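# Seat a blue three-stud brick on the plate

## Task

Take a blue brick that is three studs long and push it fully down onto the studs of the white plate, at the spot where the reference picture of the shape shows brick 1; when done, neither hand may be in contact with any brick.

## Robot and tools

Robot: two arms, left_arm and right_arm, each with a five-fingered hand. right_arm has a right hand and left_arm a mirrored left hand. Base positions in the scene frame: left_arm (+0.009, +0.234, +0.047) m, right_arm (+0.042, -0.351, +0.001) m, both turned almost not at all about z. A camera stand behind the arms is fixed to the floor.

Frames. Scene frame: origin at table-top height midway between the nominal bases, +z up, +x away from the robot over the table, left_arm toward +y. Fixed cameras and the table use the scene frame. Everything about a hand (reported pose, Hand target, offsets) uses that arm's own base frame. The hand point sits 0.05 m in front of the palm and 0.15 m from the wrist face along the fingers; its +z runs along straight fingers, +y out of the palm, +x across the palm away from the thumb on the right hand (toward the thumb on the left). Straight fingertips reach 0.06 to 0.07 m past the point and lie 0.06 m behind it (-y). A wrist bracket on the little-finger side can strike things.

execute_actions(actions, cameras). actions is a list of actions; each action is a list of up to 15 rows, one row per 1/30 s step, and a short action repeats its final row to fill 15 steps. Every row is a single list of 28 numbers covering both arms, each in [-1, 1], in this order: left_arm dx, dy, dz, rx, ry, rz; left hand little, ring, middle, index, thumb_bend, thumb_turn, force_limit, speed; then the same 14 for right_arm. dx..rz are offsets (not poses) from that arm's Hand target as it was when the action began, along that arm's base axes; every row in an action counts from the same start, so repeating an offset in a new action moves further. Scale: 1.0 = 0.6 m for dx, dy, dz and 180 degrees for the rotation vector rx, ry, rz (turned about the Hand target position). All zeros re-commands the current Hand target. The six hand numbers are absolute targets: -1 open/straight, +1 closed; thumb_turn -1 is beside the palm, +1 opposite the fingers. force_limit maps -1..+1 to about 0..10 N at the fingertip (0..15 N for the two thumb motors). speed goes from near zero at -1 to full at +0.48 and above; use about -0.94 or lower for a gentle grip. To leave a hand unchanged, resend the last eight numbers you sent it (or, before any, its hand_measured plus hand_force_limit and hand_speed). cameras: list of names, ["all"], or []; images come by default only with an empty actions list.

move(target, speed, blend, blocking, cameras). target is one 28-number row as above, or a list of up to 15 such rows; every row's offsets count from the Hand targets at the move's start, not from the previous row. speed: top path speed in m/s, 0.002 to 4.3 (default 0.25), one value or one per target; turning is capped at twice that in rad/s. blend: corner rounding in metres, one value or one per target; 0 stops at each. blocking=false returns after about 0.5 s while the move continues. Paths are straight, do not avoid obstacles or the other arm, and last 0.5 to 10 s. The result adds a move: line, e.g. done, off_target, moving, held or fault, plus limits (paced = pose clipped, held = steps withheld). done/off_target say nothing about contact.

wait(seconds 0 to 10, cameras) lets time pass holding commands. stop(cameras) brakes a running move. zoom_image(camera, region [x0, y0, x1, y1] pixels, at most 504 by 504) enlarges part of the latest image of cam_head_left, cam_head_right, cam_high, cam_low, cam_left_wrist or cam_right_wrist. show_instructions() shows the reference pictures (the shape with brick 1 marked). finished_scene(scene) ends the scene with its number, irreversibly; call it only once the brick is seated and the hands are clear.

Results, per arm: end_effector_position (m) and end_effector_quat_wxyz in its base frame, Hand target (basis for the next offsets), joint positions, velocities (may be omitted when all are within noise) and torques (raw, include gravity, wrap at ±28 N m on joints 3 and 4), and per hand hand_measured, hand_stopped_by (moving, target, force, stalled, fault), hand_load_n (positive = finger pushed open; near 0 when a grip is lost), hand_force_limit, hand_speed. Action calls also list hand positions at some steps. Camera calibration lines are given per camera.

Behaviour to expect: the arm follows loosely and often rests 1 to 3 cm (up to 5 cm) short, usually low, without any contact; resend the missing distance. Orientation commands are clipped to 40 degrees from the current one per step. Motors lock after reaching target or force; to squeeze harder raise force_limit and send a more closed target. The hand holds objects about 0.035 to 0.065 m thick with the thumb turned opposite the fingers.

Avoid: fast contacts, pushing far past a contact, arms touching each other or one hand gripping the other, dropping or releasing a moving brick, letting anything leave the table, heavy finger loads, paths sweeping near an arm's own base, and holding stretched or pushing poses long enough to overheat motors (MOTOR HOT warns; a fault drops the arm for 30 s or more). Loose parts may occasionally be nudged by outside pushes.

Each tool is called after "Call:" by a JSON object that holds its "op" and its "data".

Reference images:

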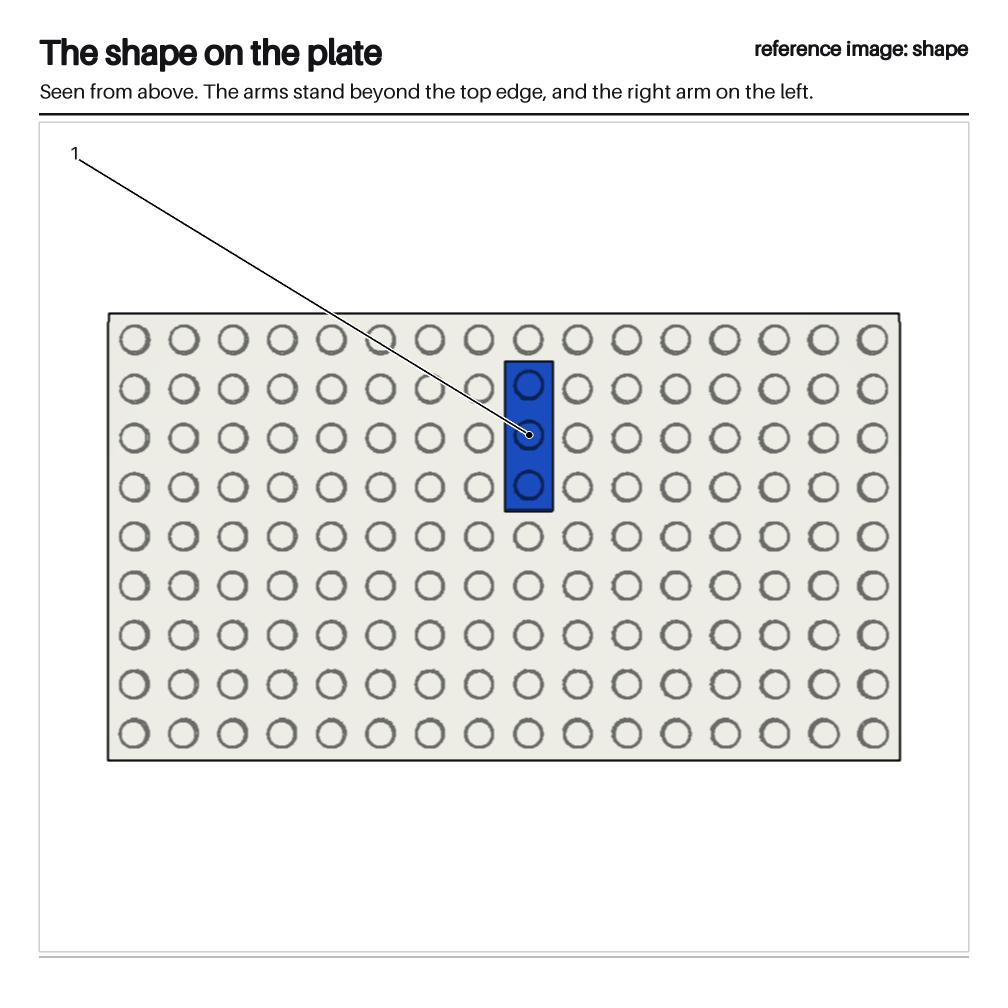

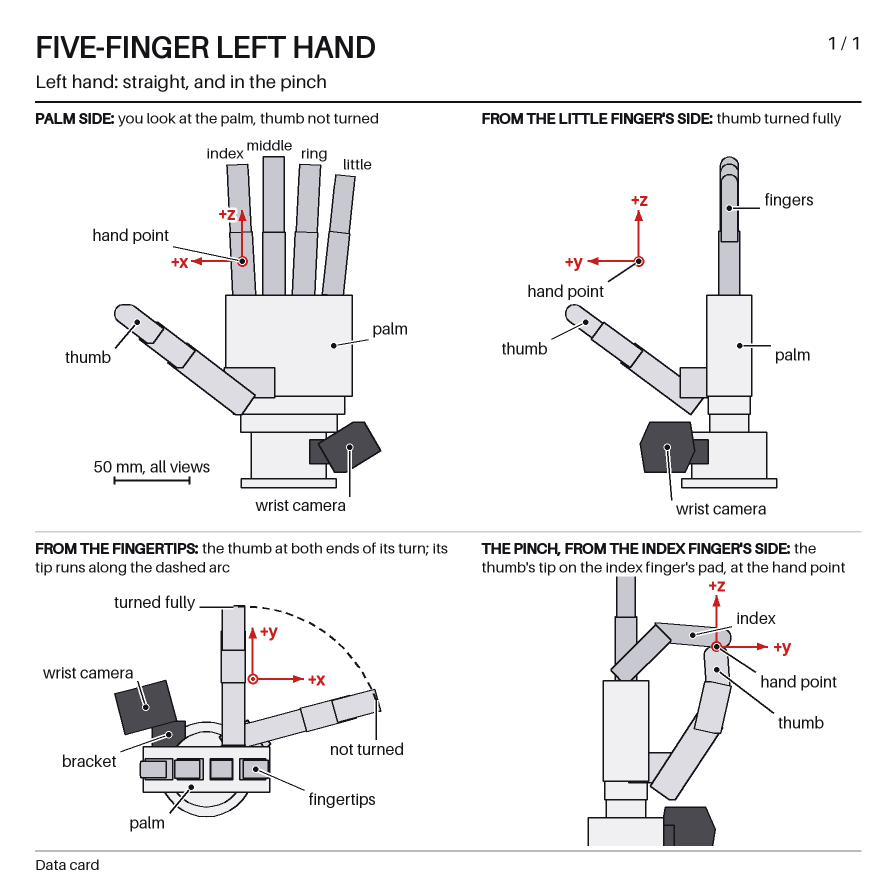

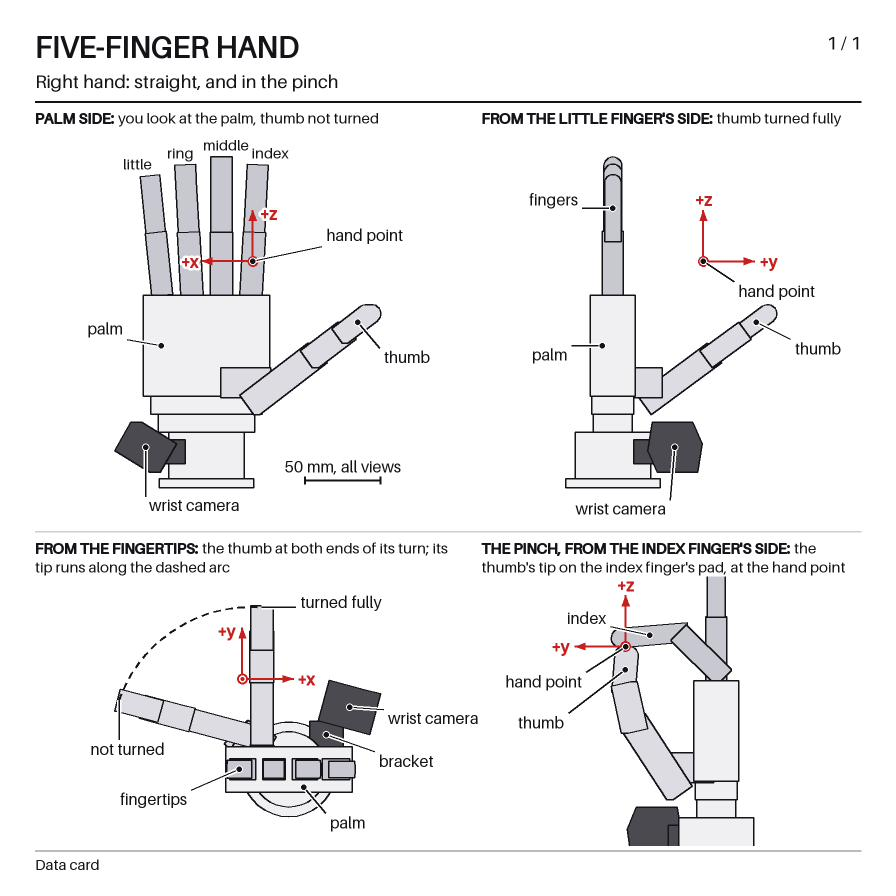

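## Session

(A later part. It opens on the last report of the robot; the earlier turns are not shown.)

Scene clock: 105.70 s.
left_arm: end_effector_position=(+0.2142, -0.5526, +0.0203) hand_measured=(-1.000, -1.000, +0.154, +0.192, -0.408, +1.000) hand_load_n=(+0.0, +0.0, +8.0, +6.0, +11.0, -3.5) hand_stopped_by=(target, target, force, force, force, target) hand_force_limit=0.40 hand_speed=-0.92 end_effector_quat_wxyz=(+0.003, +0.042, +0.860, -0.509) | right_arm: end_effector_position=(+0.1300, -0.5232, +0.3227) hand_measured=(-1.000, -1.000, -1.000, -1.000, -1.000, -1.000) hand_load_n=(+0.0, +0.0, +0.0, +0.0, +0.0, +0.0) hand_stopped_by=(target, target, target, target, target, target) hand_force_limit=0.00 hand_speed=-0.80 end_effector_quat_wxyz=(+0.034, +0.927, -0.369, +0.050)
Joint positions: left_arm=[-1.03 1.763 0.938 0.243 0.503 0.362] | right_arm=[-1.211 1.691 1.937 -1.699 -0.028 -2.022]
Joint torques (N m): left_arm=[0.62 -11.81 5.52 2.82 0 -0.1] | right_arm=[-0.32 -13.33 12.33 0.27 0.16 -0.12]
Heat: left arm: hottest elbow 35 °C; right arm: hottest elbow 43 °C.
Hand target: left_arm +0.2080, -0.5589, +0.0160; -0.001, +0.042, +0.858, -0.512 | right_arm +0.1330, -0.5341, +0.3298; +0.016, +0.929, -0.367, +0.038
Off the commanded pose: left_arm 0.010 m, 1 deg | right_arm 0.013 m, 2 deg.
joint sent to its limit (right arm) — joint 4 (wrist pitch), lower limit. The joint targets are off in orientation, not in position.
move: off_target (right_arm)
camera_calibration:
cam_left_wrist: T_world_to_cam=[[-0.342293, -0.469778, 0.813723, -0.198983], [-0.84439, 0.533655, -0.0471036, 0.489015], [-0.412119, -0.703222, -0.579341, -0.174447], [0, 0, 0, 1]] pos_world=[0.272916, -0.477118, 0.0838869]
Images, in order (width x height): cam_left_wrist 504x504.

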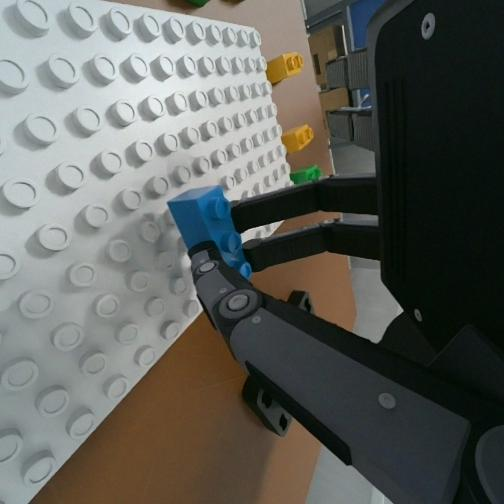

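Call:
{"op": "move", "data": {"target": [[0,0,0.1,0,0,0,-1,-1,0.5,0.5,0,1,0.4,-0.92,0,0,0,0,0,0,-1,-1,-1,-1,-1,-1,0,-0.8],[0.2397,0.0007,0.1268,-0.0005,0.0006,0.0066,-1,-1,0.5,0.5,0,1,0.4,-0.92,0,0,0,0,0,0,-1,-1,-1,-1,-1,-1,0,-0.8],[0.0125,0.009,0.12,-0.0005,0.0006,0.0066,-1,-1,0.5,0.5,0,1,0.4,-0.92,0,0,0,0,0,0,-1,-1,-1,-1,-1,-1,0,-0.8],[-0.0013,0.0022,-0.0067,-0.0005,0.0006,0.0066,-1,-1,0.5,0.5,0,1,0.4,-0.92,0,0,0,0,0,0,-1,-1,-1,-1,-1,-1,0,-0.8]], "speed": [0.15, 0.2, 0.2, 0.12], "blend": [0.02, 0, 0, 0], "cameras": ["cam_left_wrist"]}}

Call:
{"op": "zoom_image", "data": {"camera": "cam_left_wrist", "region": [110, 150, 220, 260]}}

Scene clock: 132.50 s.
left_arm: end_effector_position=(+0.2136, -0.5516, +0.0167) hand_measured=(-1.000, -1.000, +0.154, +0.192, -0.408, +1.000) hand_load_n=(+0.0, +0.0, +8.0, +5.5, +11.0, -3.0) hand_stopped_by=(target, target, force, force, force, target) hand_force_limit=0.40 hand_speed=-0.92 end_effector_quat_wxyz=(+0.008, +0.033, +0.860, -0.510) | right_arm: end_effector_position=(+0.1300, -0.5232, +0.3227) hand_measured=(-1.000, -1.000, -1.000, -1.000, -1.000, -1.000) hand_load_n=(+0.0, +0.0, +0.0, +0.0, +0.0, +0.0) hand_stopped_by=(target, target, target, target, target, target) hand_force_limit=0.00 hand_speed=-0.80 end_effector_quat_wxyz=(+0.034, +0.927, -0.369, +0.050)
Joint positions: left_arm=[-1.034 1.765 0.924 0.269 0.484 0.345] | right_arm=[-1.211 1.691 1.937 -1.699 -0.028 -2.022]
Joint torques (N m): left_arm=[0.44 -11.63 5.35 2.71 -0.01 -0.02] | right_arm=[-0.09 -13.39 12.4 0.27 0.15 -0.12]
Heat: left arm: hottest elbow 34 °C; right arm: hottest elbow 43 °C.
Hand target: left_arm +0.2073, -0.5577, +0.0121; +0.004, +0.032, +0.858, -0.512 | right_arm +0.1330, -0.5341, +0.3298; +0.016, +0.929, -0.367, +0.038
Off the commanded pose: left_arm 0.010 m, 1 deg | right_arm 0.013 m, 2 deg.
joint sent to its limit (right arm) — joint 4 (wrist pitch), lower limit. The joint targets are off in orientation, not in position.
move: off_target (right_arm)
camera_calibration:
cam_left_wrist: T_world_to_cam=[[-0.331678, -0.474937, 0.815122, -0.200915], [-0.855327, 0.515912, -0.0474371, 0.480352], [-0.398002, -0.71293, -0.577343, -0.184413], [0, 0, 0, 1]] pos_world=[0.270822, -0.474715, 0.0800874]
Images, in order (width x height): cam_left_wrist 504x504.

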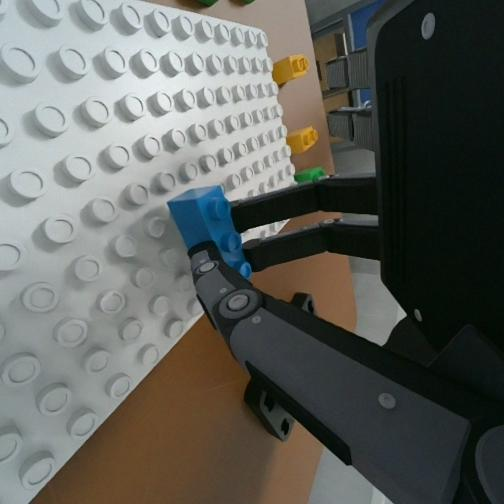

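Scaled by 4.582 from the camera's 504x504 image, which has a finer 720x720 frame.

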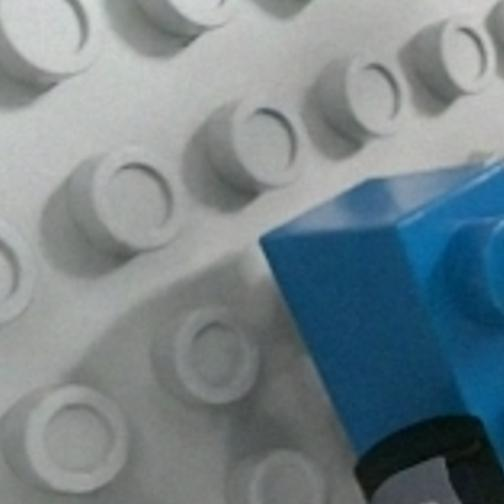

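Call:
{"op": "move", "data": {"target": [0,0.004,-0.014,0.006,0,0,-1,-1,0.5,0.5,0,1,0.4,-0.92,0,0,0,0,0,0,-1,-1,-1,-1,-1,-1,0,-0.8], "speed": 0.05, "cameras": ["cam_left_wrist"]}}

Call:
{"op": "zoom_image", "data": {"camera": "cam_left_wrist", "region": [110, 150, 220, 260]}}

Scene clock: 135.17 s.
left_arm: end_effector_position=(+0.2140, -0.5509, +0.0124) hand_measured=(-1.000, -1.000, +0.154, +0.192, -0.408, +1.000) hand_load_n=(+0.0, +0.0, +8.0, +6.0, +11.0, -3.0) hand_stopped_by=(target, target, force, force, force, target) hand_force_limit=0.40 hand_speed=-0.92 end_effector_quat_wxyz=(+0.009, +0.030, +0.862, -0.507) | right_arm: end_effector_position=(+0.1300, -0.5232, +0.3227) hand_measured=(-1.000, -1.000, -1.000, -1.000, -1.000, -1.000) hand_load_n=(+0.5, +0.0, +0.0, +0.0, +0.0, +0.5) hand_stopped_by=(target, target, target, target, target, target) hand_force_limit=0.00 hand_speed=-0.80 end_effector_quat_wxyz=(+0.034, +0.927, -0.369, +0.050)
Joint positions: left_arm=[-1.035 1.772 0.924 0.269 0.478 0.345] | right_arm=[-1.211 1.691 1.937 -1.699 -0.028 -2.022]
Joint torques (N m): left_arm=[0.79 -11.46 5.29 2.52 0 0.02] | right_arm=[-0.21 -13.39 12.36 0.29 0.15 -0.13]
Heat: left arm: hottest elbow 34 °C; right arm: hottest elbow 43 °C.
Hand target: left_arm +0.2073, -0.5553, +0.0036; +0.004, +0.032, +0.863, -0.504 | right_arm +0.1330, -0.5341, +0.3298; +0.016, +0.929, -0.367, +0.038
Off the commanded pose: left_arm 0.012 m, 1 deg | right_arm 0.013 m, 2 deg.
joint sent to its limit (right arm) — joint 4 (wrist pitch), lower limit. The joint targets are off in orientation, not in position.
move: off_target (left_arm, right_arm)
camera_calibration:
cam_left_wrist: T_world_to_cam=[[-0.32835, -0.482833, 0.811824, -0.201862], [-0.857757, 0.512319, -0.042225, 0.478557], [-0.395525, -0.710212, -0.582373, -0.185273], [0, 0, 0, 1]] pos_world=[0.270924, -0.474223, 0.0761856]
Images, in order (width x height): cam_left_wrist 504x504.

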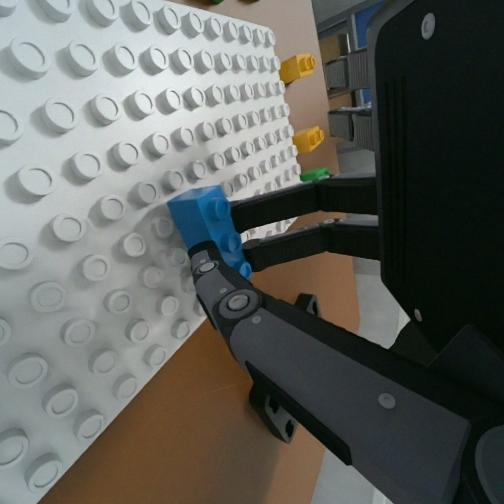

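Scaled by 4.582 from the camera's 504x504 image, which has a finer 720x720 frame.

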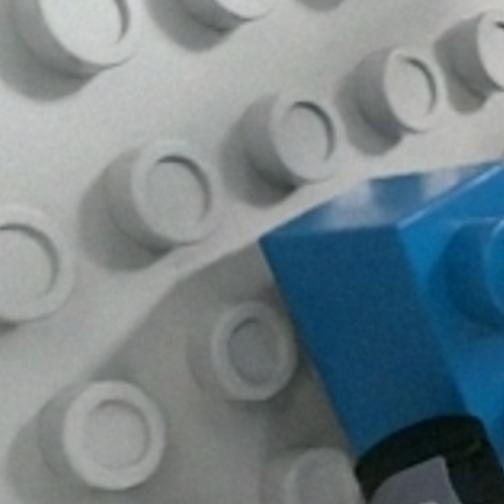

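Call:
{"op": "move", "data": {"target": [0,0.0,-0.02,0.008,0,0,-1,-1,0.5,0.5,0,1,0.4,-0.92,0,0,0,0,0,0,-1,-1,-1,-1,-1,-1,0,-0.8], "speed": 0.05, "cameras": ["cam_left_wrist"]}}

Call:
{"op": "zoom_image", "data": {"camera": "cam_left_wrist", "region": [110, 150, 220, 260]}}

Scene clock: 138.23 s.
left_arm: end_effector_position=(+0.2144, -0.5506, +0.0101) hand_measured=(-1.000, -1.000, +0.154, +0.192, -0.408, +1.000) hand_load_n=(+0.0, +0.0, +8.5, +4.5, +10.5, -4.0) hand_stopped_by=(target, target, force, force, force, target) hand_force_limit=0.40 hand_speed=-0.92 end_effector_quat_wxyz=(+0.010, +0.029, +0.863, -0.505) | right_arm: end_effector_position=(+0.1300, -0.5232, +0.3227) hand_measured=(-1.000, -1.000, -1.000, -1.000, -1.000, -1.000) hand_load_n=(+0.0, +0.0, +0.0, +0.0, +0.0, +0.0) hand_stopped_by=(target, target, target, target, target, target) hand_force_limit=0.00 hand_speed=-0.80 end_effector_quat_wxyz=(+0.034, +0.927, -0.369, +0.050)
Joint positions: left_arm=[-1.035 1.776 0.924 0.269 0.472 0.345] | right_arm=[-1.211 1.691 1.937 -1.699 -0.028 -2.022]
Joint torques (N m): left_arm=[0.32 -9.23 5.93 1.94 -0.2 0.11] | right_arm=[-0.03 -13.45 12.4 0.27 0.16 -0.11]
Heat: left arm: hottest elbow 34 °C; right arm: hottest elbow 43 °C.
Hand target: left_arm +0.2073, -0.5553, -0.0084; +0.003, +0.032, +0.869, -0.493 | right_arm +0.1330, -0.5341, +0.3298; +0.016, +0.929, -0.367, +0.038
Off the commanded pose: left_arm 0.020 m, 2 deg | right_arm 0.013 m, 2 deg.
joint sent to its limit (right arm) — joint 4 (wrist pitch), lower limit. The joint targets are off in orientation, not in position.
move: off_target (left_arm, right_arm)
camera_calibration:
cam_left_wrist: T_world_to_cam=[[-0.32718, -0.487875, 0.809278, -0.20279], [-0.859767, 0.509062, -0.040703, 0.477354], [-0.392115, -0.709108, -0.586014, -0.186273], [0, 0, 0, 1]] pos_world=[0.271024, -0.474027, 0.0743846]
Images, in order (width x height): cam_left_wrist 504x504.

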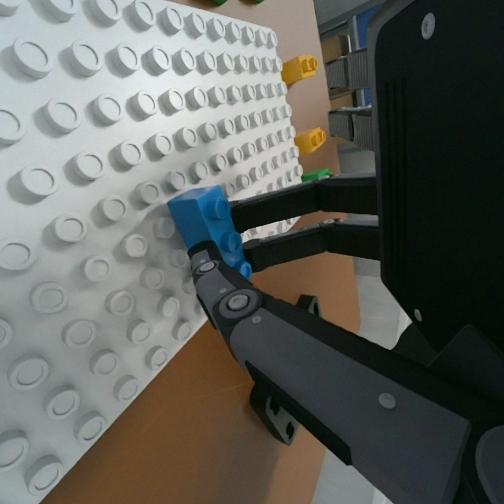

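Scaled by 4.582 from the camera's 504x504 image, which has a finer 720x720 frame.

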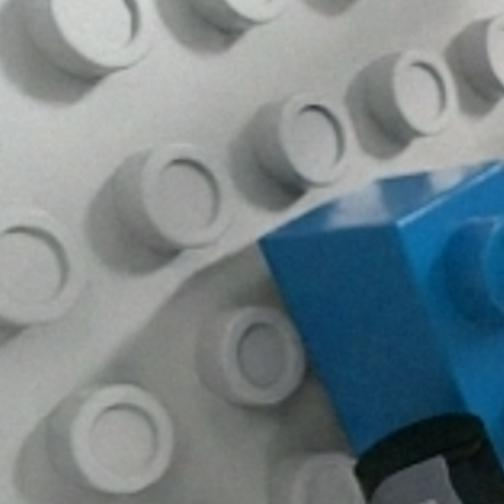

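Call:
{"op": "move", "data": {"target": [[0,0,0.117,-0.014,0,0,-1,-1,0.5,0.5,0,1,0.4,-0.92,0,0,0,0,0,0,-1,-1,-1,-1,-1,-1,0,-0.8],[0.2398,-0.0095,0.1583,-0.014,0,0,-1,-1,0.5,0.5,0,1,0.4,-0.92,0,0,0,0,0,0,-1,-1,-1,-1,-1,-1,0,-0.8],[0.0127,-0.0012,0.1515,-0.014,0,0,-1,-1,0.5,0.5,0,1,0.4,-0.92,0,0,0,0,0,0,-1,-1,-1,-1,-1,-1,0,-0.8],[-0.0012,-0.008,0.0315,-0.014,0,0,-1,-1,0.5,0.5,0,1,0.4,-0.92,0,0,0,0,0,0,-1,-1,-1,-1,-1,-1,0,-0.8]], "speed": [0.15, 0.2, 0.2, 0.12], "blend": [0.02, 0, 0, 0], "cameras": ["cam_left_wrist"]}}

Call:
{"op": "zoom_image", "data": {"camera": "cam_left_wrist", "region": [110, 150, 220, 260]}}

Scene clock: 145.03 s.
left_arm: end_effector_position=(+0.2128, -0.5538, +0.0147) hand_measured=(-1.000, -1.000, +0.154, +0.192, -0.408, +1.000) hand_load_n=(+0.0, +0.0, +8.0, +5.5, +11.0, -3.5) hand_stopped_by=(target, target, force, force, force, target) hand_force_limit=0.40 hand_speed=-0.92 end_effector_quat_wxyz=(+0.008, +0.032, +0.860, -0.510) | right_arm: end_effector_position=(+0.1300, -0.5232, +0.3227) hand_measured=(-1.000, -1.000, -1.000, -1.000, -1.000, -1.000) hand_load_n=(+0.0, +0.0, +0.0, +0.0, +0.0, +0.0) hand_stopped_by=(target, target, target, target, target, target) hand_force_limit=0.00 hand_speed=-0.80 end_effector_quat_wxyz=(+0.034, +0.927, -0.369, +0.050)
Joint positions: left_arm=[-1.038 1.772 0.928 0.272 0.48 0.343] | right_arm=[-1.211 1.691 1.937 -1.699 -0.028 -2.022]
Joint torques (N m): left_arm=[0.85 -11.93 5.39 2.85 -0.05 -0.09] | right_arm=[-0.15 -13.22 12.34 0.29 0.16 -0.12]
Heat: left arm: hottest elbow 35 °C; right arm: hottest elbow 44 °C.
Hand target: left_arm +0.2066, -0.5600, +0.0104; +0.004, +0.032, +0.858, -0.512 | right_arm +0.1330, -0.5341, +0.3298; +0.016, +0.929, -0.367, +0.038
Off the commanded pose: left_arm 0.010 m, 1 deg | right_arm 0.013 m, 2 deg.
joint sent to its limit (right arm) — joint 4 (wrist pitch), lower limit. The joint targets are off in orientation, not in position.
move: off_target (right_arm)
camera_calibration:
cam_left_wrist: T_world_to_cam=[[-0.331269, -0.475787, 0.814793, -0.201133], [-0.855402, 0.515869, -0.0465451, 0.48069], [-0.398181, -0.712394, -0.577881, -0.187181], [0, 0, 0, 1]] pos_world=[0.270022, -0.477016, 0.0780871]
Images, in order (width x height): cam_left_wrist 504x504.

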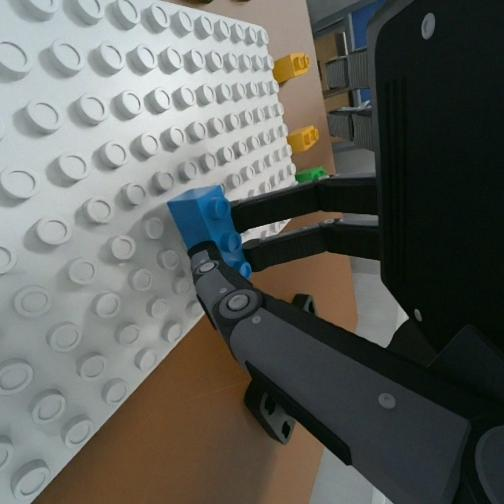

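Scaled by 4.582 from the camera's 504x504 image, which has a finer 720x720 frame.

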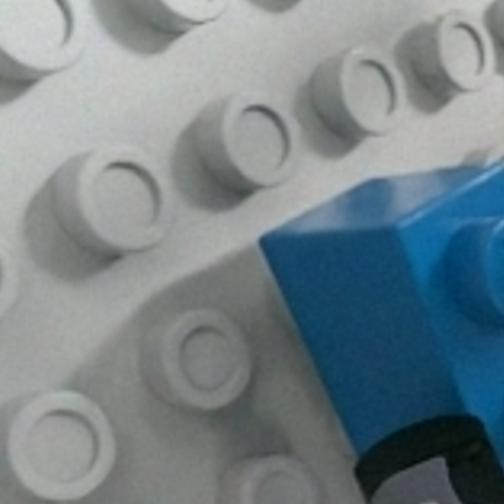

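Call:
{"op": "move", "data": {"target": [0,0.0,-0.012,0.005,0,0,-1,-1,0.5,0.5,0,1,0.4,-0.92,0,0,0,0,0,0,-1,-1,-1,-1,-1,-1,0,-0.8], "speed": 0.05, "cameras": ["cam_left_wrist"]}}

Call:
{"op": "zoom_image", "data": {"camera": "cam_left_wrist", "region": [110, 150, 220, 260]}}

Scene clock: 146.73 s.
left_arm: end_effector_position=(+0.2131, -0.5533, +0.0112) hand_measured=(-1.000, -1.000, +0.154, +0.192, -0.408, +1.000) hand_load_n=(+0.0, +0.0, +8.0, +5.5, +11.0, -3.5) hand_stopped_by=(target, target, force, force, force, target) hand_force_limit=0.40 hand_speed=-0.92 end_effector_quat_wxyz=(+0.009, +0.030, +0.862, -0.507) | right_arm: end_effector_position=(+0.1300, -0.5232, +0.3227) hand_measured=(-1.000, -1.000, -1.000, -1.000, -1.000, -1.000) hand_load_n=(+0.0, +0.0, +0.0, +0.0, +0.0, +0.0) hand_stopped_by=(target, target, target, target, target, target) hand_force_limit=0.00 hand_speed=-0.80 end_effector_quat_wxyz=(+0.034, +0.927, -0.369, +0.050)
Joint positions: left_arm=[-1.039 1.778 0.928 0.272 0.474 0.342] | right_arm=[-1.211 1.691 1.937 -1.699 -0.028 -2.022]
Joint torques (N m): left_arm=[0.56 -11.11 5.72 2.52 -0.02 0.02] | right_arm=[0.15 -13.51 12.37 0.31 0.16 -0.12]
Heat: left arm: hottest elbow 35 °C; right arm: hottest elbow 44 °C.
Hand target: left_arm +0.2066, -0.5600, +0.0032; +0.004, +0.032, +0.862, -0.505 | right_arm +0.1330, -0.5341, +0.3298; +0.016, +0.929, -0.367, +0.038
Off the commanded pose: left_arm 0.012 m, 1 deg | right_arm 0.013 m, 2 deg.
joint sent to its limit (right arm) — joint 4 (wrist pitch), lower limit. The joint targets are off in orientation, not in position.
move: off_target (left_arm, right_arm)
camera_calibration:
cam_left_wrist: T_world_to_cam=[[-0.328788, -0.482698, 0.811727, -0.202152], [-0.857763, 0.51226, -0.0428169, 0.478981], [-0.395148, -0.710347, -0.582465, -0.188192], [0, 0, 0, 1]] pos_world=[0.270023, -0.476623, 0.0749857]
Images, in order (width x height): cam_left_wrist 504x504.

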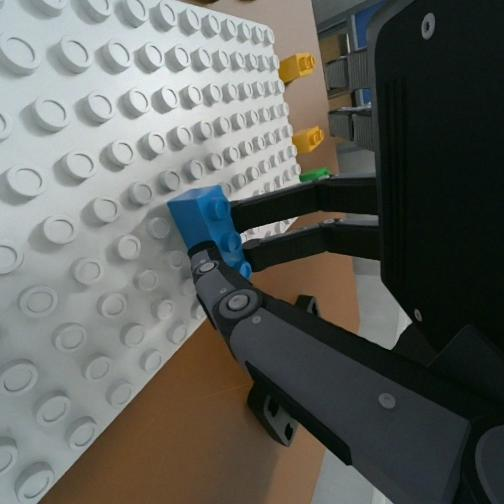

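Scaled by 4.582 from the camera's 504x504 image, which has a finer 720x720 frame.

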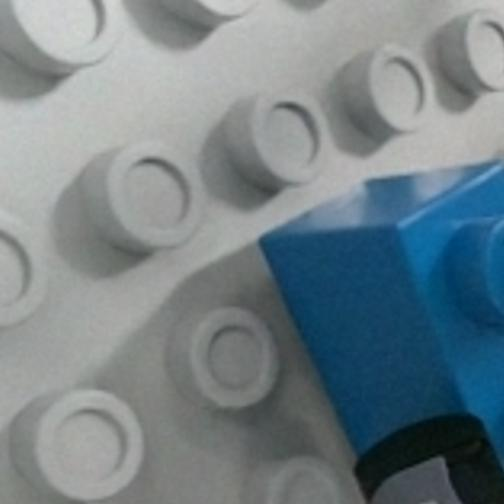

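Call:
{"op": "move", "data": {"target": [-0.004,0.0,-0.016,0.006,0,0,-1,-1,0.5,0.5,0,1,0.4,-0.92,0,0,0,0,0,0,-1,-1,-1,-1,-1,-1,0,-0.8], "speed": 0.05, "cameras": ["cam_left_wrist"]}}

Call:
{"op": "zoom_image", "data": {"camera": "cam_left_wrist", "region": [110, 150, 220, 260]}}

Scene clock: 148.33 s.
left_arm: end_effector_position=(+0.2129, -0.5537, +0.0103) hand_measured=(-1.000, -1.000, +0.154, +0.192, -0.408, +1.000) hand_load_n=(+0.0, +0.0, +9.0, +4.5, +10.0, -4.0) hand_stopped_by=(target, target, force, force, force, target) hand_force_limit=0.40 hand_speed=-0.92 end_effector_quat_wxyz=(+0.011, +0.030, +0.862, -0.505) | right_arm: end_effector_position=(+0.1300, -0.5232, +0.3227) hand_measured=(-1.000, -1.000, -1.000, -1.000, -1.000, -1.000) hand_load_n=(+0.0, +0.0, +0.0, +0.5, +0.0, +0.0) hand_stopped_by=(target, target, target, target, target, target) hand_force_limit=0.00 hand_speed=-0.80 end_effector_quat_wxyz=(+0.034, +0.927, -0.369, +0.050)
Joint positions: left_arm=[-1.042 1.779 0.928 0.272 0.466 0.342] | right_arm=[-1.211 1.691 1.937 -1.699 -0.028 -2.022]
Joint torques (N m): left_arm=[-0.03 -10.34 5.78 2.37 -0.15 0.05] | right_arm=[-0.03 -13.39 12.33 0.27 0.16 -0.14]
Heat: left arm: hottest elbow 35 °C; right arm: hottest elbow 44 °C.
Hand target: left_arm +0.2042, -0.5600, -0.0063; +0.003, +0.032, +0.867, -0.497 | right_arm +0.1330, -0.5341, +0.3298; +0.016, +0.929, -0.367, +0.038
Off the commanded pose: left_arm 0.020 m, 1 deg | right_arm 0.013 m, 2 deg.
joint sent to its limit (right arm) — joint 4 (wrist pitch), lower limit. The joint targets are off in orientation, not in position.
move: off_target (left_arm, right_arm)
camera_calibration:
cam_left_wrist: T_world_to_cam=[[-0.329739, -0.486165, 0.809268, -0.203467], [-0.859469, 0.509268, -0.0442524, 0.477707], [-0.390621, -0.710133, -0.58577, -0.189859], [0, 0, 0, 1]] pos_world=[0.269321, -0.477025, 0.0745851]
Images, in order (width x height): cam_left_wrist 504x504.

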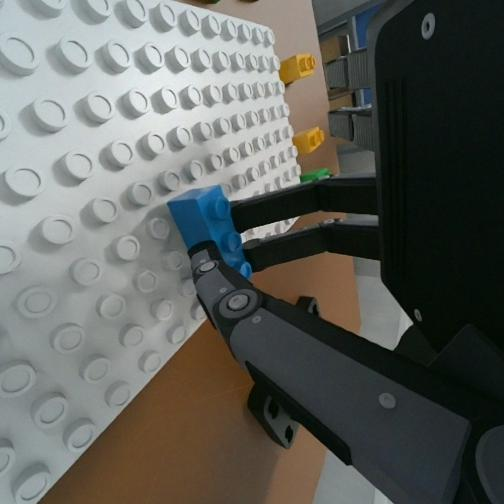

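Scaled by 4.582 from the camera's 504x504 image, which has a finer 720x720 frame.

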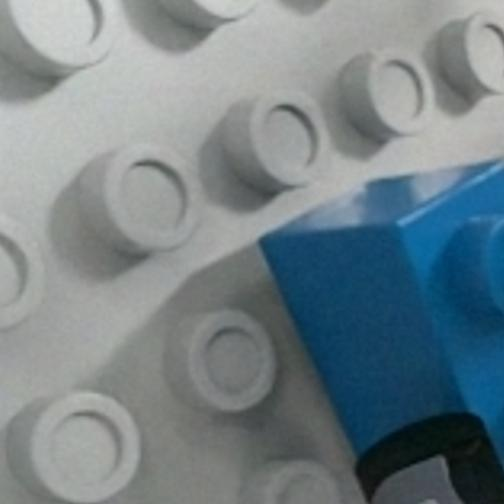

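Call:
{"op": "move", "data": {"target": [-0.014,0.0,-0.008,0.003,0,0,-1,-1,0.5,0.5,0,1,0.4,-0.92,0,0,0,0,0,0,-1,-1,-1,-1,-1,-1,0,-0.8], "speed": 0.05, "cameras": ["cam_left_wrist"]}}

Call:
{"op": "zoom_image", "data": {"camera": "cam_left_wrist", "region": [110, 150, 220, 260]}}

Scene clock: 149.97 s.
left_arm: end_effector_position=(+0.2101, -0.5553, +0.0063) hand_measured=(-1.000, -1.000, +0.154, +0.192, -0.408, +1.000) hand_load_n=(+0.0, +0.0, +10.0, +3.5, +9.0, -6.5) hand_stopped_by=(target, target, force, force, force, target) hand_force_limit=0.40 hand_speed=-0.92 end_effector_quat_wxyz=(+0.016, +0.029, +0.865, -0.501) | right_arm: end_effector_position=(+0.1300, -0.5232, +0.3227) hand_measured=(-1.000, -1.000, -1.000, -1.000, -1.000, -1.000) hand_load_n=(+0.0, +0.0, +0.0, +0.5, +0.0, +0.0) hand_stopped_by=(target, target, target, target, target, target) hand_force_limit=0.00 hand_speed=-0.80 end_effector_quat_wxyz=(+0.034, +0.927, -0.369, +0.050)
Joint positions: left_arm=[-1.053 1.784 0.928 0.272 0.445 0.342] | right_arm=[-1.211 1.691 1.937 -1.699 -0.028 -2.022]
Joint torques (N m): left_arm=[-0.44 -9.99 5.23 2.5 0.01 0] | right_arm=[0.03 -13.04 12.33 0.28 0.13 -0.12]
Heat: left arm: hottest elbow 35 °C; right arm: hottest elbow 44 °C.
Hand target: left_arm +0.1957, -0.5600, -0.0113; +0.003, +0.032, +0.869, -0.493 | right_arm +0.1330, -0.5341, +0.3298; +0.016, +0.929, -0.367, +0.038
Off the commanded pose: left_arm 0.023 m, 2 deg | right_arm 0.013 m, 2 deg.
joint sent to its limit (right arm) — joint 4 (wrist pitch), lower limit. The joint targets are off in orientation, not in position.
move: off_target (left_arm, right_arm)
camera_calibration:
cam_left_wrist: T_world_to_cam=[[-0.332074, -0.496246, 0.802164, -0.207], [-0.86231, 0.504382, -0.0449457, 0.473745], [-0.382293, -0.70664, -0.59541, -0.194249], [0, 0, 0, 1]] pos_world=[0.265516, -0.478935, 0.071683]
Images, in order (width x height): cam_left_wrist 504x504.

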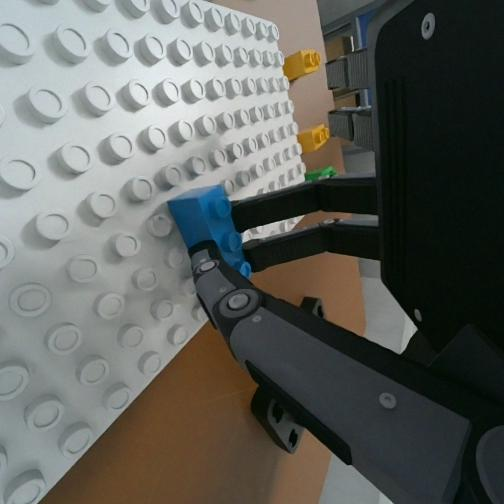

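Scaled by 4.582 from the camera's 504x504 image, which has a finer 720x720 frame.

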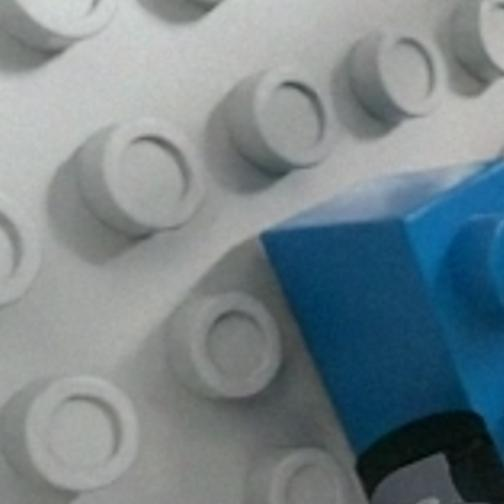

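Call:
{"op": "move", "data": {"target": [0.012,0.0,-0.006,0.002,0,0,-1,-1,0.5,0.5,0,1,0.4,-0.92,0,0,0,0,0,0,-1,-1,-1,-1,-1,-1,0,-0.8], "speed": 0.05, "cameras": ["cam_left_wrist","cam_low"]}}

Call:
{"op": "zoom_image", "data": {"camera": "cam_left_wrist", "region": [110, 150, 220, 260]}}

Call:
{"op": "zoom_image", "data": {"camera": "cam_low", "region": [50, 260, 150, 360]}}

Scene clock: 152.57 s.
left_arm: end_effector_position=(+0.2098, -0.5552, +0.0060) hand_measured=(-1.000, -1.000, +0.154, +0.192, -0.408, +1.000) hand_load_n=(+0.0, -0.5, +10.0, +3.5, +9.0, -6.5) hand_stopped_by=(target, target, force, force, force, target) hand_force_limit=0.40 hand_speed=-0.92 end_effector_quat_wxyz=(+0.015, +0.029, +0.865, -0.501) | right_arm: end_effector_position=(+0.1300, -0.5232, +0.3227) hand_measured=(-1.000, -1.000, -1.000, -1.000, -1.000, -1.000) hand_load_n=(+0.0, +0.0, +0.0, +0.0, +0.0, +0.0) hand_stopped_by=(target, target, target, target, target, target) hand_force_limit=0.00 hand_speed=-0.80 end_effector_quat_wxyz=(+0.034, +0.927, -0.369, +0.050)
Joint positions: left_arm=[-1.053 1.785 0.928 0.272 0.447 0.342] | right_arm=[-1.211 1.691 1.937 -1.699 -0.028 -2.022]
Joint torques (N m): left_arm=[0.62 -9.23 6 2.21 0.32 0.09] | right_arm=[0.21 -13.16 12.36 0.32 0.16 -0.12]
Heat: left arm: hottest elbow 35 °C; right arm: hottest elbow 44 °C.
Hand target: left_arm +0.2028, -0.5601, -0.0147; +0.003, +0.032, +0.871, -0.491 | right_arm +0.1330, -0.5341, +0.3298; +0.016, +0.929, -0.367, +0.038
Off the commanded pose: left_arm 0.022 m, 2 deg | right_arm 0.013 m, 2 deg.
joint sent to its limit (right arm) — joint 4 (wrist pitch), lower limit. The joint targets are off in orientation, not in position.
move: off_target (left_arm, right_arm)
camera_calibration:
cam_left_wrist: T_world_to_cam=[[-0.331795, -0.496257, 0.802273, -0.20688], [-0.861884, 0.505198, -0.0439506, 0.473853], [-0.383496, -0.706048, -0.595338, -0.193868], [0, 0, 0, 1]] pos_world=[0.265417, -0.478935, 0.0713828]
Images, in order (width x height): cam_low 504x504, cam_left_wrist 504x504.

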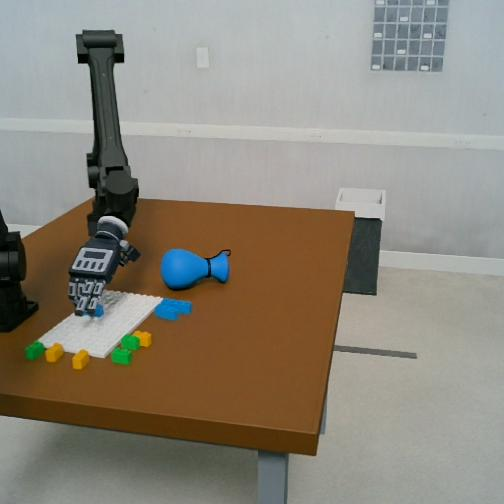

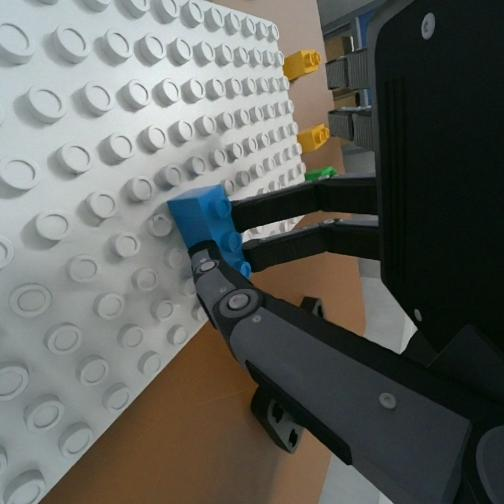

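Scaled by 4.582 from the camera's 504x504 image, which has a finer 720x720 frame.

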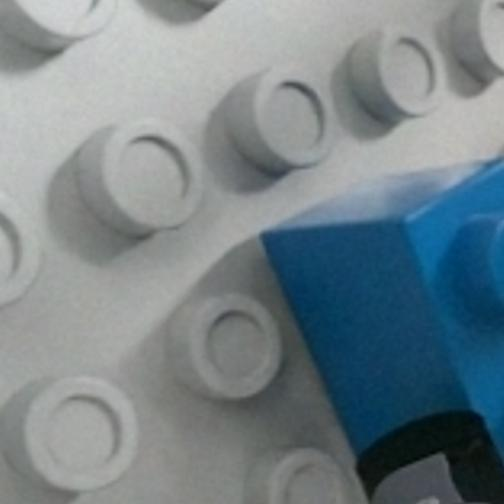

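Scaled by 5.040 from the camera's 504x504 image, which has a finer 720x720 frame.

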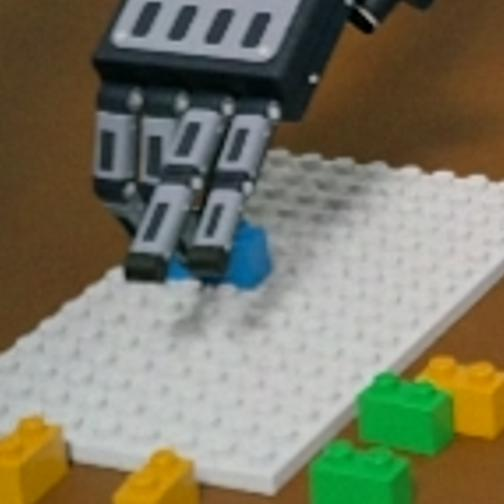

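Call:
{"op": "zoom_image", "data": {"camera": "cam_left_wrist", "region": [140, 160, 270, 290]}}

Call:
{"op": "zoom_image", "data": {"camera": "cam_low", "region": [70, 290, 120, 340]}}

Scaled by 3.877 from the camera's 504x504 image, which has a finer 720x720 frame.

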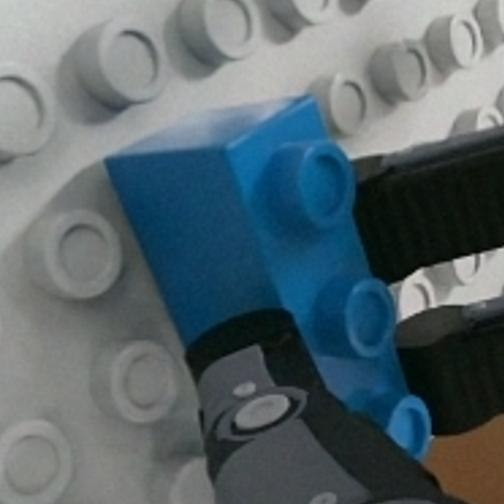

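Scaled by 10.080 from the camera's 504x504 image, which has a finer 720x720 frame.

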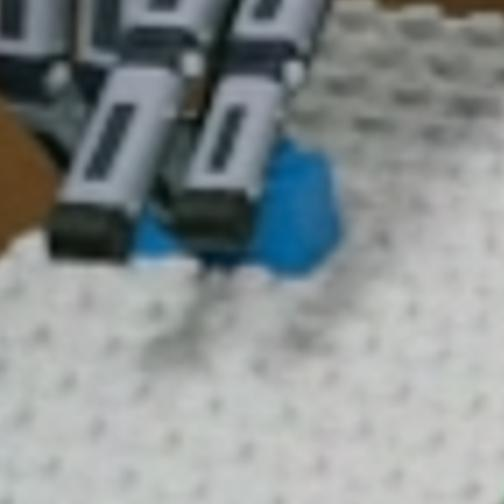

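Call:
{"op": "move", "data": {"target": [0.018,0.016,0.0,0.0,0,0,-1,-1,0.5,0.5,0,1,0.4,-0.92,0,0,0,0,0,0,-1,-1,-1,-1,-1,-1,0,-0.8], "speed": 0.05, "cameras": ["cam_left_wrist"]}}

Call:
{"op": "zoom_image", "data": {"camera": "cam_left_wrist", "region": [110, 150, 220, 260]}}

Scene clock: 159.30 s.
left_arm: end_effector_position=(+0.2101, -0.5537, +0.0056) hand_measured=(-1.000, -1.000, +0.154, +0.192, -0.408, +1.000) hand_load_n=(+0.0, +0.0, +9.0, +5.0, +10.0, -4.0) hand_stopped_by=(target, target, force, force, force, target) hand_force_limit=0.40 hand_speed=-0.92 end_effector_quat_wxyz=(+0.010, +0.036, +0.863, -0.503) | right_arm: end_effector_position=(+0.1300, -0.5232, +0.3227) hand_measured=(-1.000, -1.000, -1.000, -1.000, -1.000, -1.000) hand_load_n=(+0.0, +0.0, +0.0, +0.0, +0.0, +0.0) hand_stopped_by=(target, target, target, target, target, target) hand_force_limit=0.00 hand_speed=-0.80 end_effector_quat_wxyz=(+0.034, +0.927, -0.369, +0.050)
Joint positions: left_arm=[-1.046 1.787 0.928 0.272 0.47 0.354] | right_arm=[-1.211 1.691 1.937 -1.699 -0.028 -2.022]
Joint torques (N m): left_arm=[2.67 -9.88 5.59 1.94 0.34 0.17] | right_arm=[-0.03 -13.27 12.36 0.25 0.15 -0.12]
Heat: left arm: hottest elbow 35 °C; right arm: hottest elbow 44 °C.
Hand target: left_arm +0.2138, -0.5504, -0.0148; +0.003, +0.032, +0.871, -0.490 | right_arm +0.1330, -0.5341, +0.3298; +0.016, +0.929, -0.367, +0.038
Off the commanded pose: left_arm 0.021 m, 2 deg | right_arm 0.013 m, 2 deg.
joint sent to its limit (right arm) — joint 4 (wrist pitch), lower limit. The joint targets are off in orientation, not in position.
move: off_target (left_arm, right_arm)
camera_calibration:
cam_left_wrist: T_world_to_cam=[[-0.339344, -0.486437, 0.805124, -0.198651], [-0.852618, 0.520609, -0.0448225, 0.47991], [-0.397352, -0.701673, -0.59141, -0.187629], [0, 0, 0, 1]] pos_world=[0.267214, -0.478131, 0.0704839]
Images, in order (width x height): cam_left_wrist 504x504.

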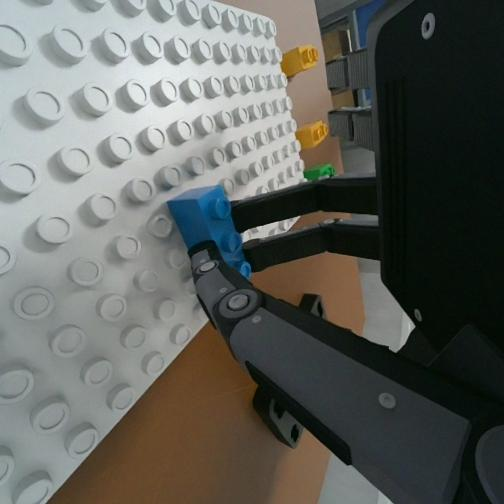

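Scaled by 4.582 from the camera's 504x504 image, which has a finer 720x720 frame.

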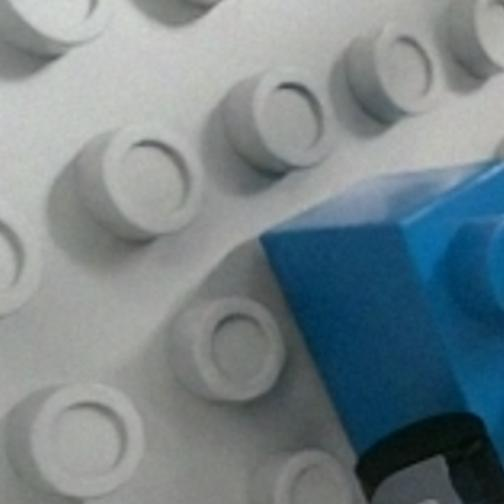

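Call:
{"op": "move", "data": {"target": [-0.012,-0.01,-0.025,0.008,0,0,-1,-1,0.5,0.5,0,1,0.4,-0.92,0,0,0,0,0,0,-1,-1,-1,-1,-1,-1,0,-0.8], "speed": 0.05, "cameras": ["cam_left_wrist"]}}

Call:
{"op": "zoom_image", "data": {"camera": "cam_left_wrist", "region": [110, 150, 220, 260]}}

Scene clock: 161.67 s.
left_arm: end_effector_position=(+0.2114, -0.5540, +0.0042) hand_measured=(-1.000, -1.000, +0.154, +0.192, -0.408, +1.000) hand_load_n=(+0.0, -0.5, +9.0, +3.0, +9.5, -4.5) hand_stopped_by=(target, target, force, force, force, target) hand_force_limit=0.40 hand_speed=-0.92 end_effector_quat_wxyz=(+0.012, +0.035, +0.864, -0.502) | right_arm: end_effector_position=(+0.1300, -0.5232, +0.3227) hand_measured=(-1.000, -1.000, -1.000, -1.000, -1.000, -1.000) hand_load_n=(+0.0, +0.5, +0.0, +0.0, +0.0, +0.0) hand_stopped_by=(target, target, target, target, target, target) hand_force_limit=0.00 hand_speed=-0.80 end_effector_quat_wxyz=(+0.034, +0.927, -0.369, +0.050)
Joint positions: left_arm=[-1.046 1.79 0.93 0.272 0.464 0.353] | right_arm=[-1.211 1.691 1.937 -1.699 -0.028 -2.022]
Joint torques (N m): left_arm=[0.97 -8.18 6.17 1.8 -0.49 0.16] | right_arm=[-0.26 -13.22 12.36 0.29 0.16 -0.13]
Heat: left arm: hottest elbow 34 °C; right arm: hottest elbow 44 °C.
Hand target: left_arm +0.2066, -0.5564, -0.0297; +0.003, +0.032, +0.877, -0.480 | right_arm +0.1330, -0.5341, +0.3298; +0.016, +0.929, -0.367, +0.038
Off the commanded pose: left_arm 0.034 m, 3 deg | right_arm 0.013 m, 2 deg.
joint sent to its limit (right arm) — joint 4 (wrist pitch), lower limit. The joint targets are off in orientation, not in position.
move: off_target (left_arm, right_arm)
camera_calibration:
cam_left_wrist: T_world_to_cam=[[-0.338283, -0.490464, 0.803125, -0.199713], [-0.855105, 0.516521, -0.0447417, 0.479405], [-0.392887, -0.701892, -0.594128, -0.189287], [0, 0, 0, 1]] pos_world=[0.268013, -0.478434, 0.0693832]
Images, in order (width x height): cam_left_wrist 504x504.

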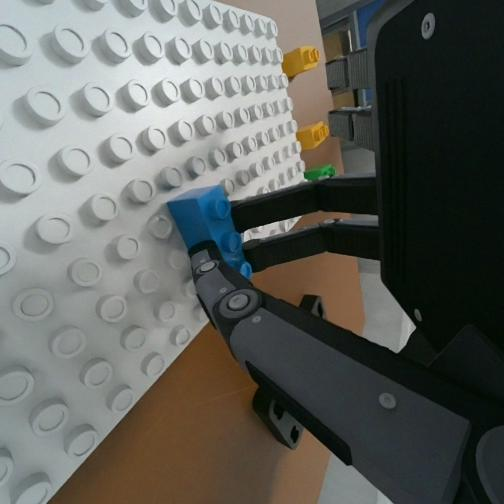

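Scaled by 4.582 from the camera's 504x504 image, which has a finer 720x720 frame.

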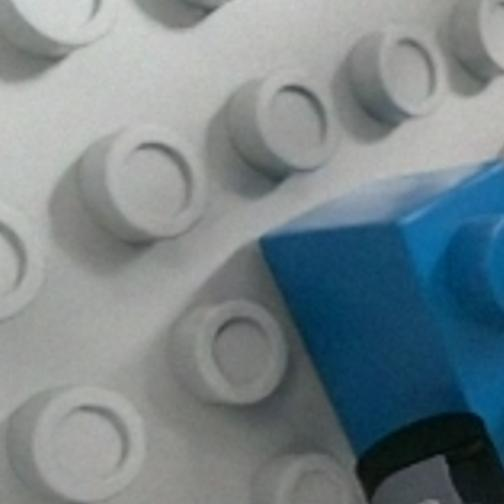

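Call:
{"op": "move", "data": {"target": [0.0,0.0,-0.035,0.010,0,0,-1,-1,0.5,0.5,0,1,0.4,-0.92,0,0,0,0,0,0,-1,-1,-1,-1,-1,-1,0,-0.8], "speed": 0.05, "cameras": ["cam_left_wrist"]}}

Call:
{"op": "zoom_image", "data": {"camera": "cam_left_wrist", "region": [110, 150, 220, 260]}}

Scene clock: 163.40 s.
left_arm: end_effector_position=(+0.2117, -0.5544, +0.0026) hand_measured=(-1.000, -1.000, +0.154, +0.192, -0.408, +1.000) hand_load_n=(+0.5, +0.0, +8.0, +2.0, +9.5, -4.0) hand_stopped_by=(target, target, force, force, force, target) hand_force_limit=0.40 hand_speed=-0.92 end_effector_quat_wxyz=(+0.011, +0.031, +0.865, -0.500) | right_arm: end_effector_position=(+0.1300, -0.5232, +0.3227) hand_measured=(-1.000, -1.000, -1.000, -1.000, -1.000, -1.000) hand_load_n=(+0.0, +0.0, +0.0, +0.0, -0.5, +0.0) hand_stopped_by=(target, target, target, target, target, target) hand_force_limit=0.00 hand_speed=-0.80 end_effector_quat_wxyz=(+0.034, +0.927, -0.369, +0.050)
Joint positions: left_arm=[-1.046 1.795 0.931 0.272 0.461 0.347] | right_arm=[-1.211 1.691 1.937 -1.699 -0.028 -2.022]
Joint torques (N m): left_arm=[-0.15 -5.6 6.26 1.66 -0.86 0.31] | right_arm=[-0.15 -13.33 12.37 0.27 0.15 -0.13]
Heat: left arm: hottest elbow 35 °C; right arm: hottest elbow 44 °C.
Hand target: left_arm +0.2066, -0.5565, -0.0506; +0.002, +0.032, +0.884, -0.466 | right_arm +0.1330, -0.5341, +0.3298; +0.016, +0.929, -0.367, +0.038
Off the commanded pose: left_arm 0.054 m, 5 deg | right_arm 0.013 m, 2 deg.
joint sent to its limit (right arm) — joint 4 (wrist pitch), lower limit. The joint targets are off in orientation, not in position.
move: off_target (left_arm, right_arm)
camera_calibration:
cam_left_wrist: T_world_to_cam=[[-0.331224, -0.494735, 0.803448, -0.202384], [-0.85828, 0.511718, -0.0387309, 0.477846], [-0.391977, -0.702412, -0.594114, -0.190754], [0, 0, 0, 1]] pos_world=[0.26832, -0.478637, 0.0677825]
Images, in order (width x height): cam_left_wrist 504x504.

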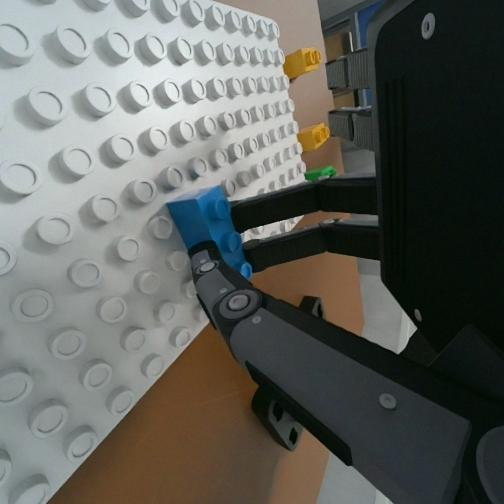

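Scaled by 4.582 from the camera's 504x504 image, which has a finer 720x720 frame.

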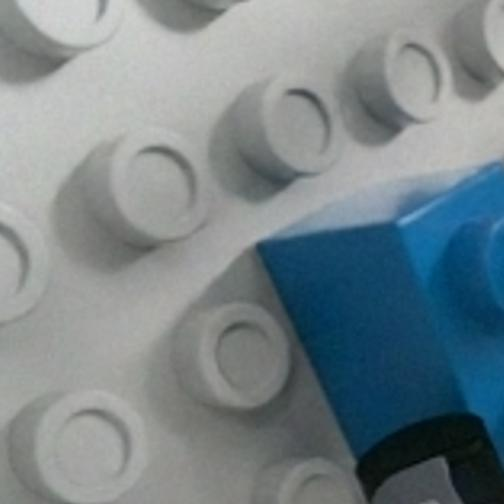

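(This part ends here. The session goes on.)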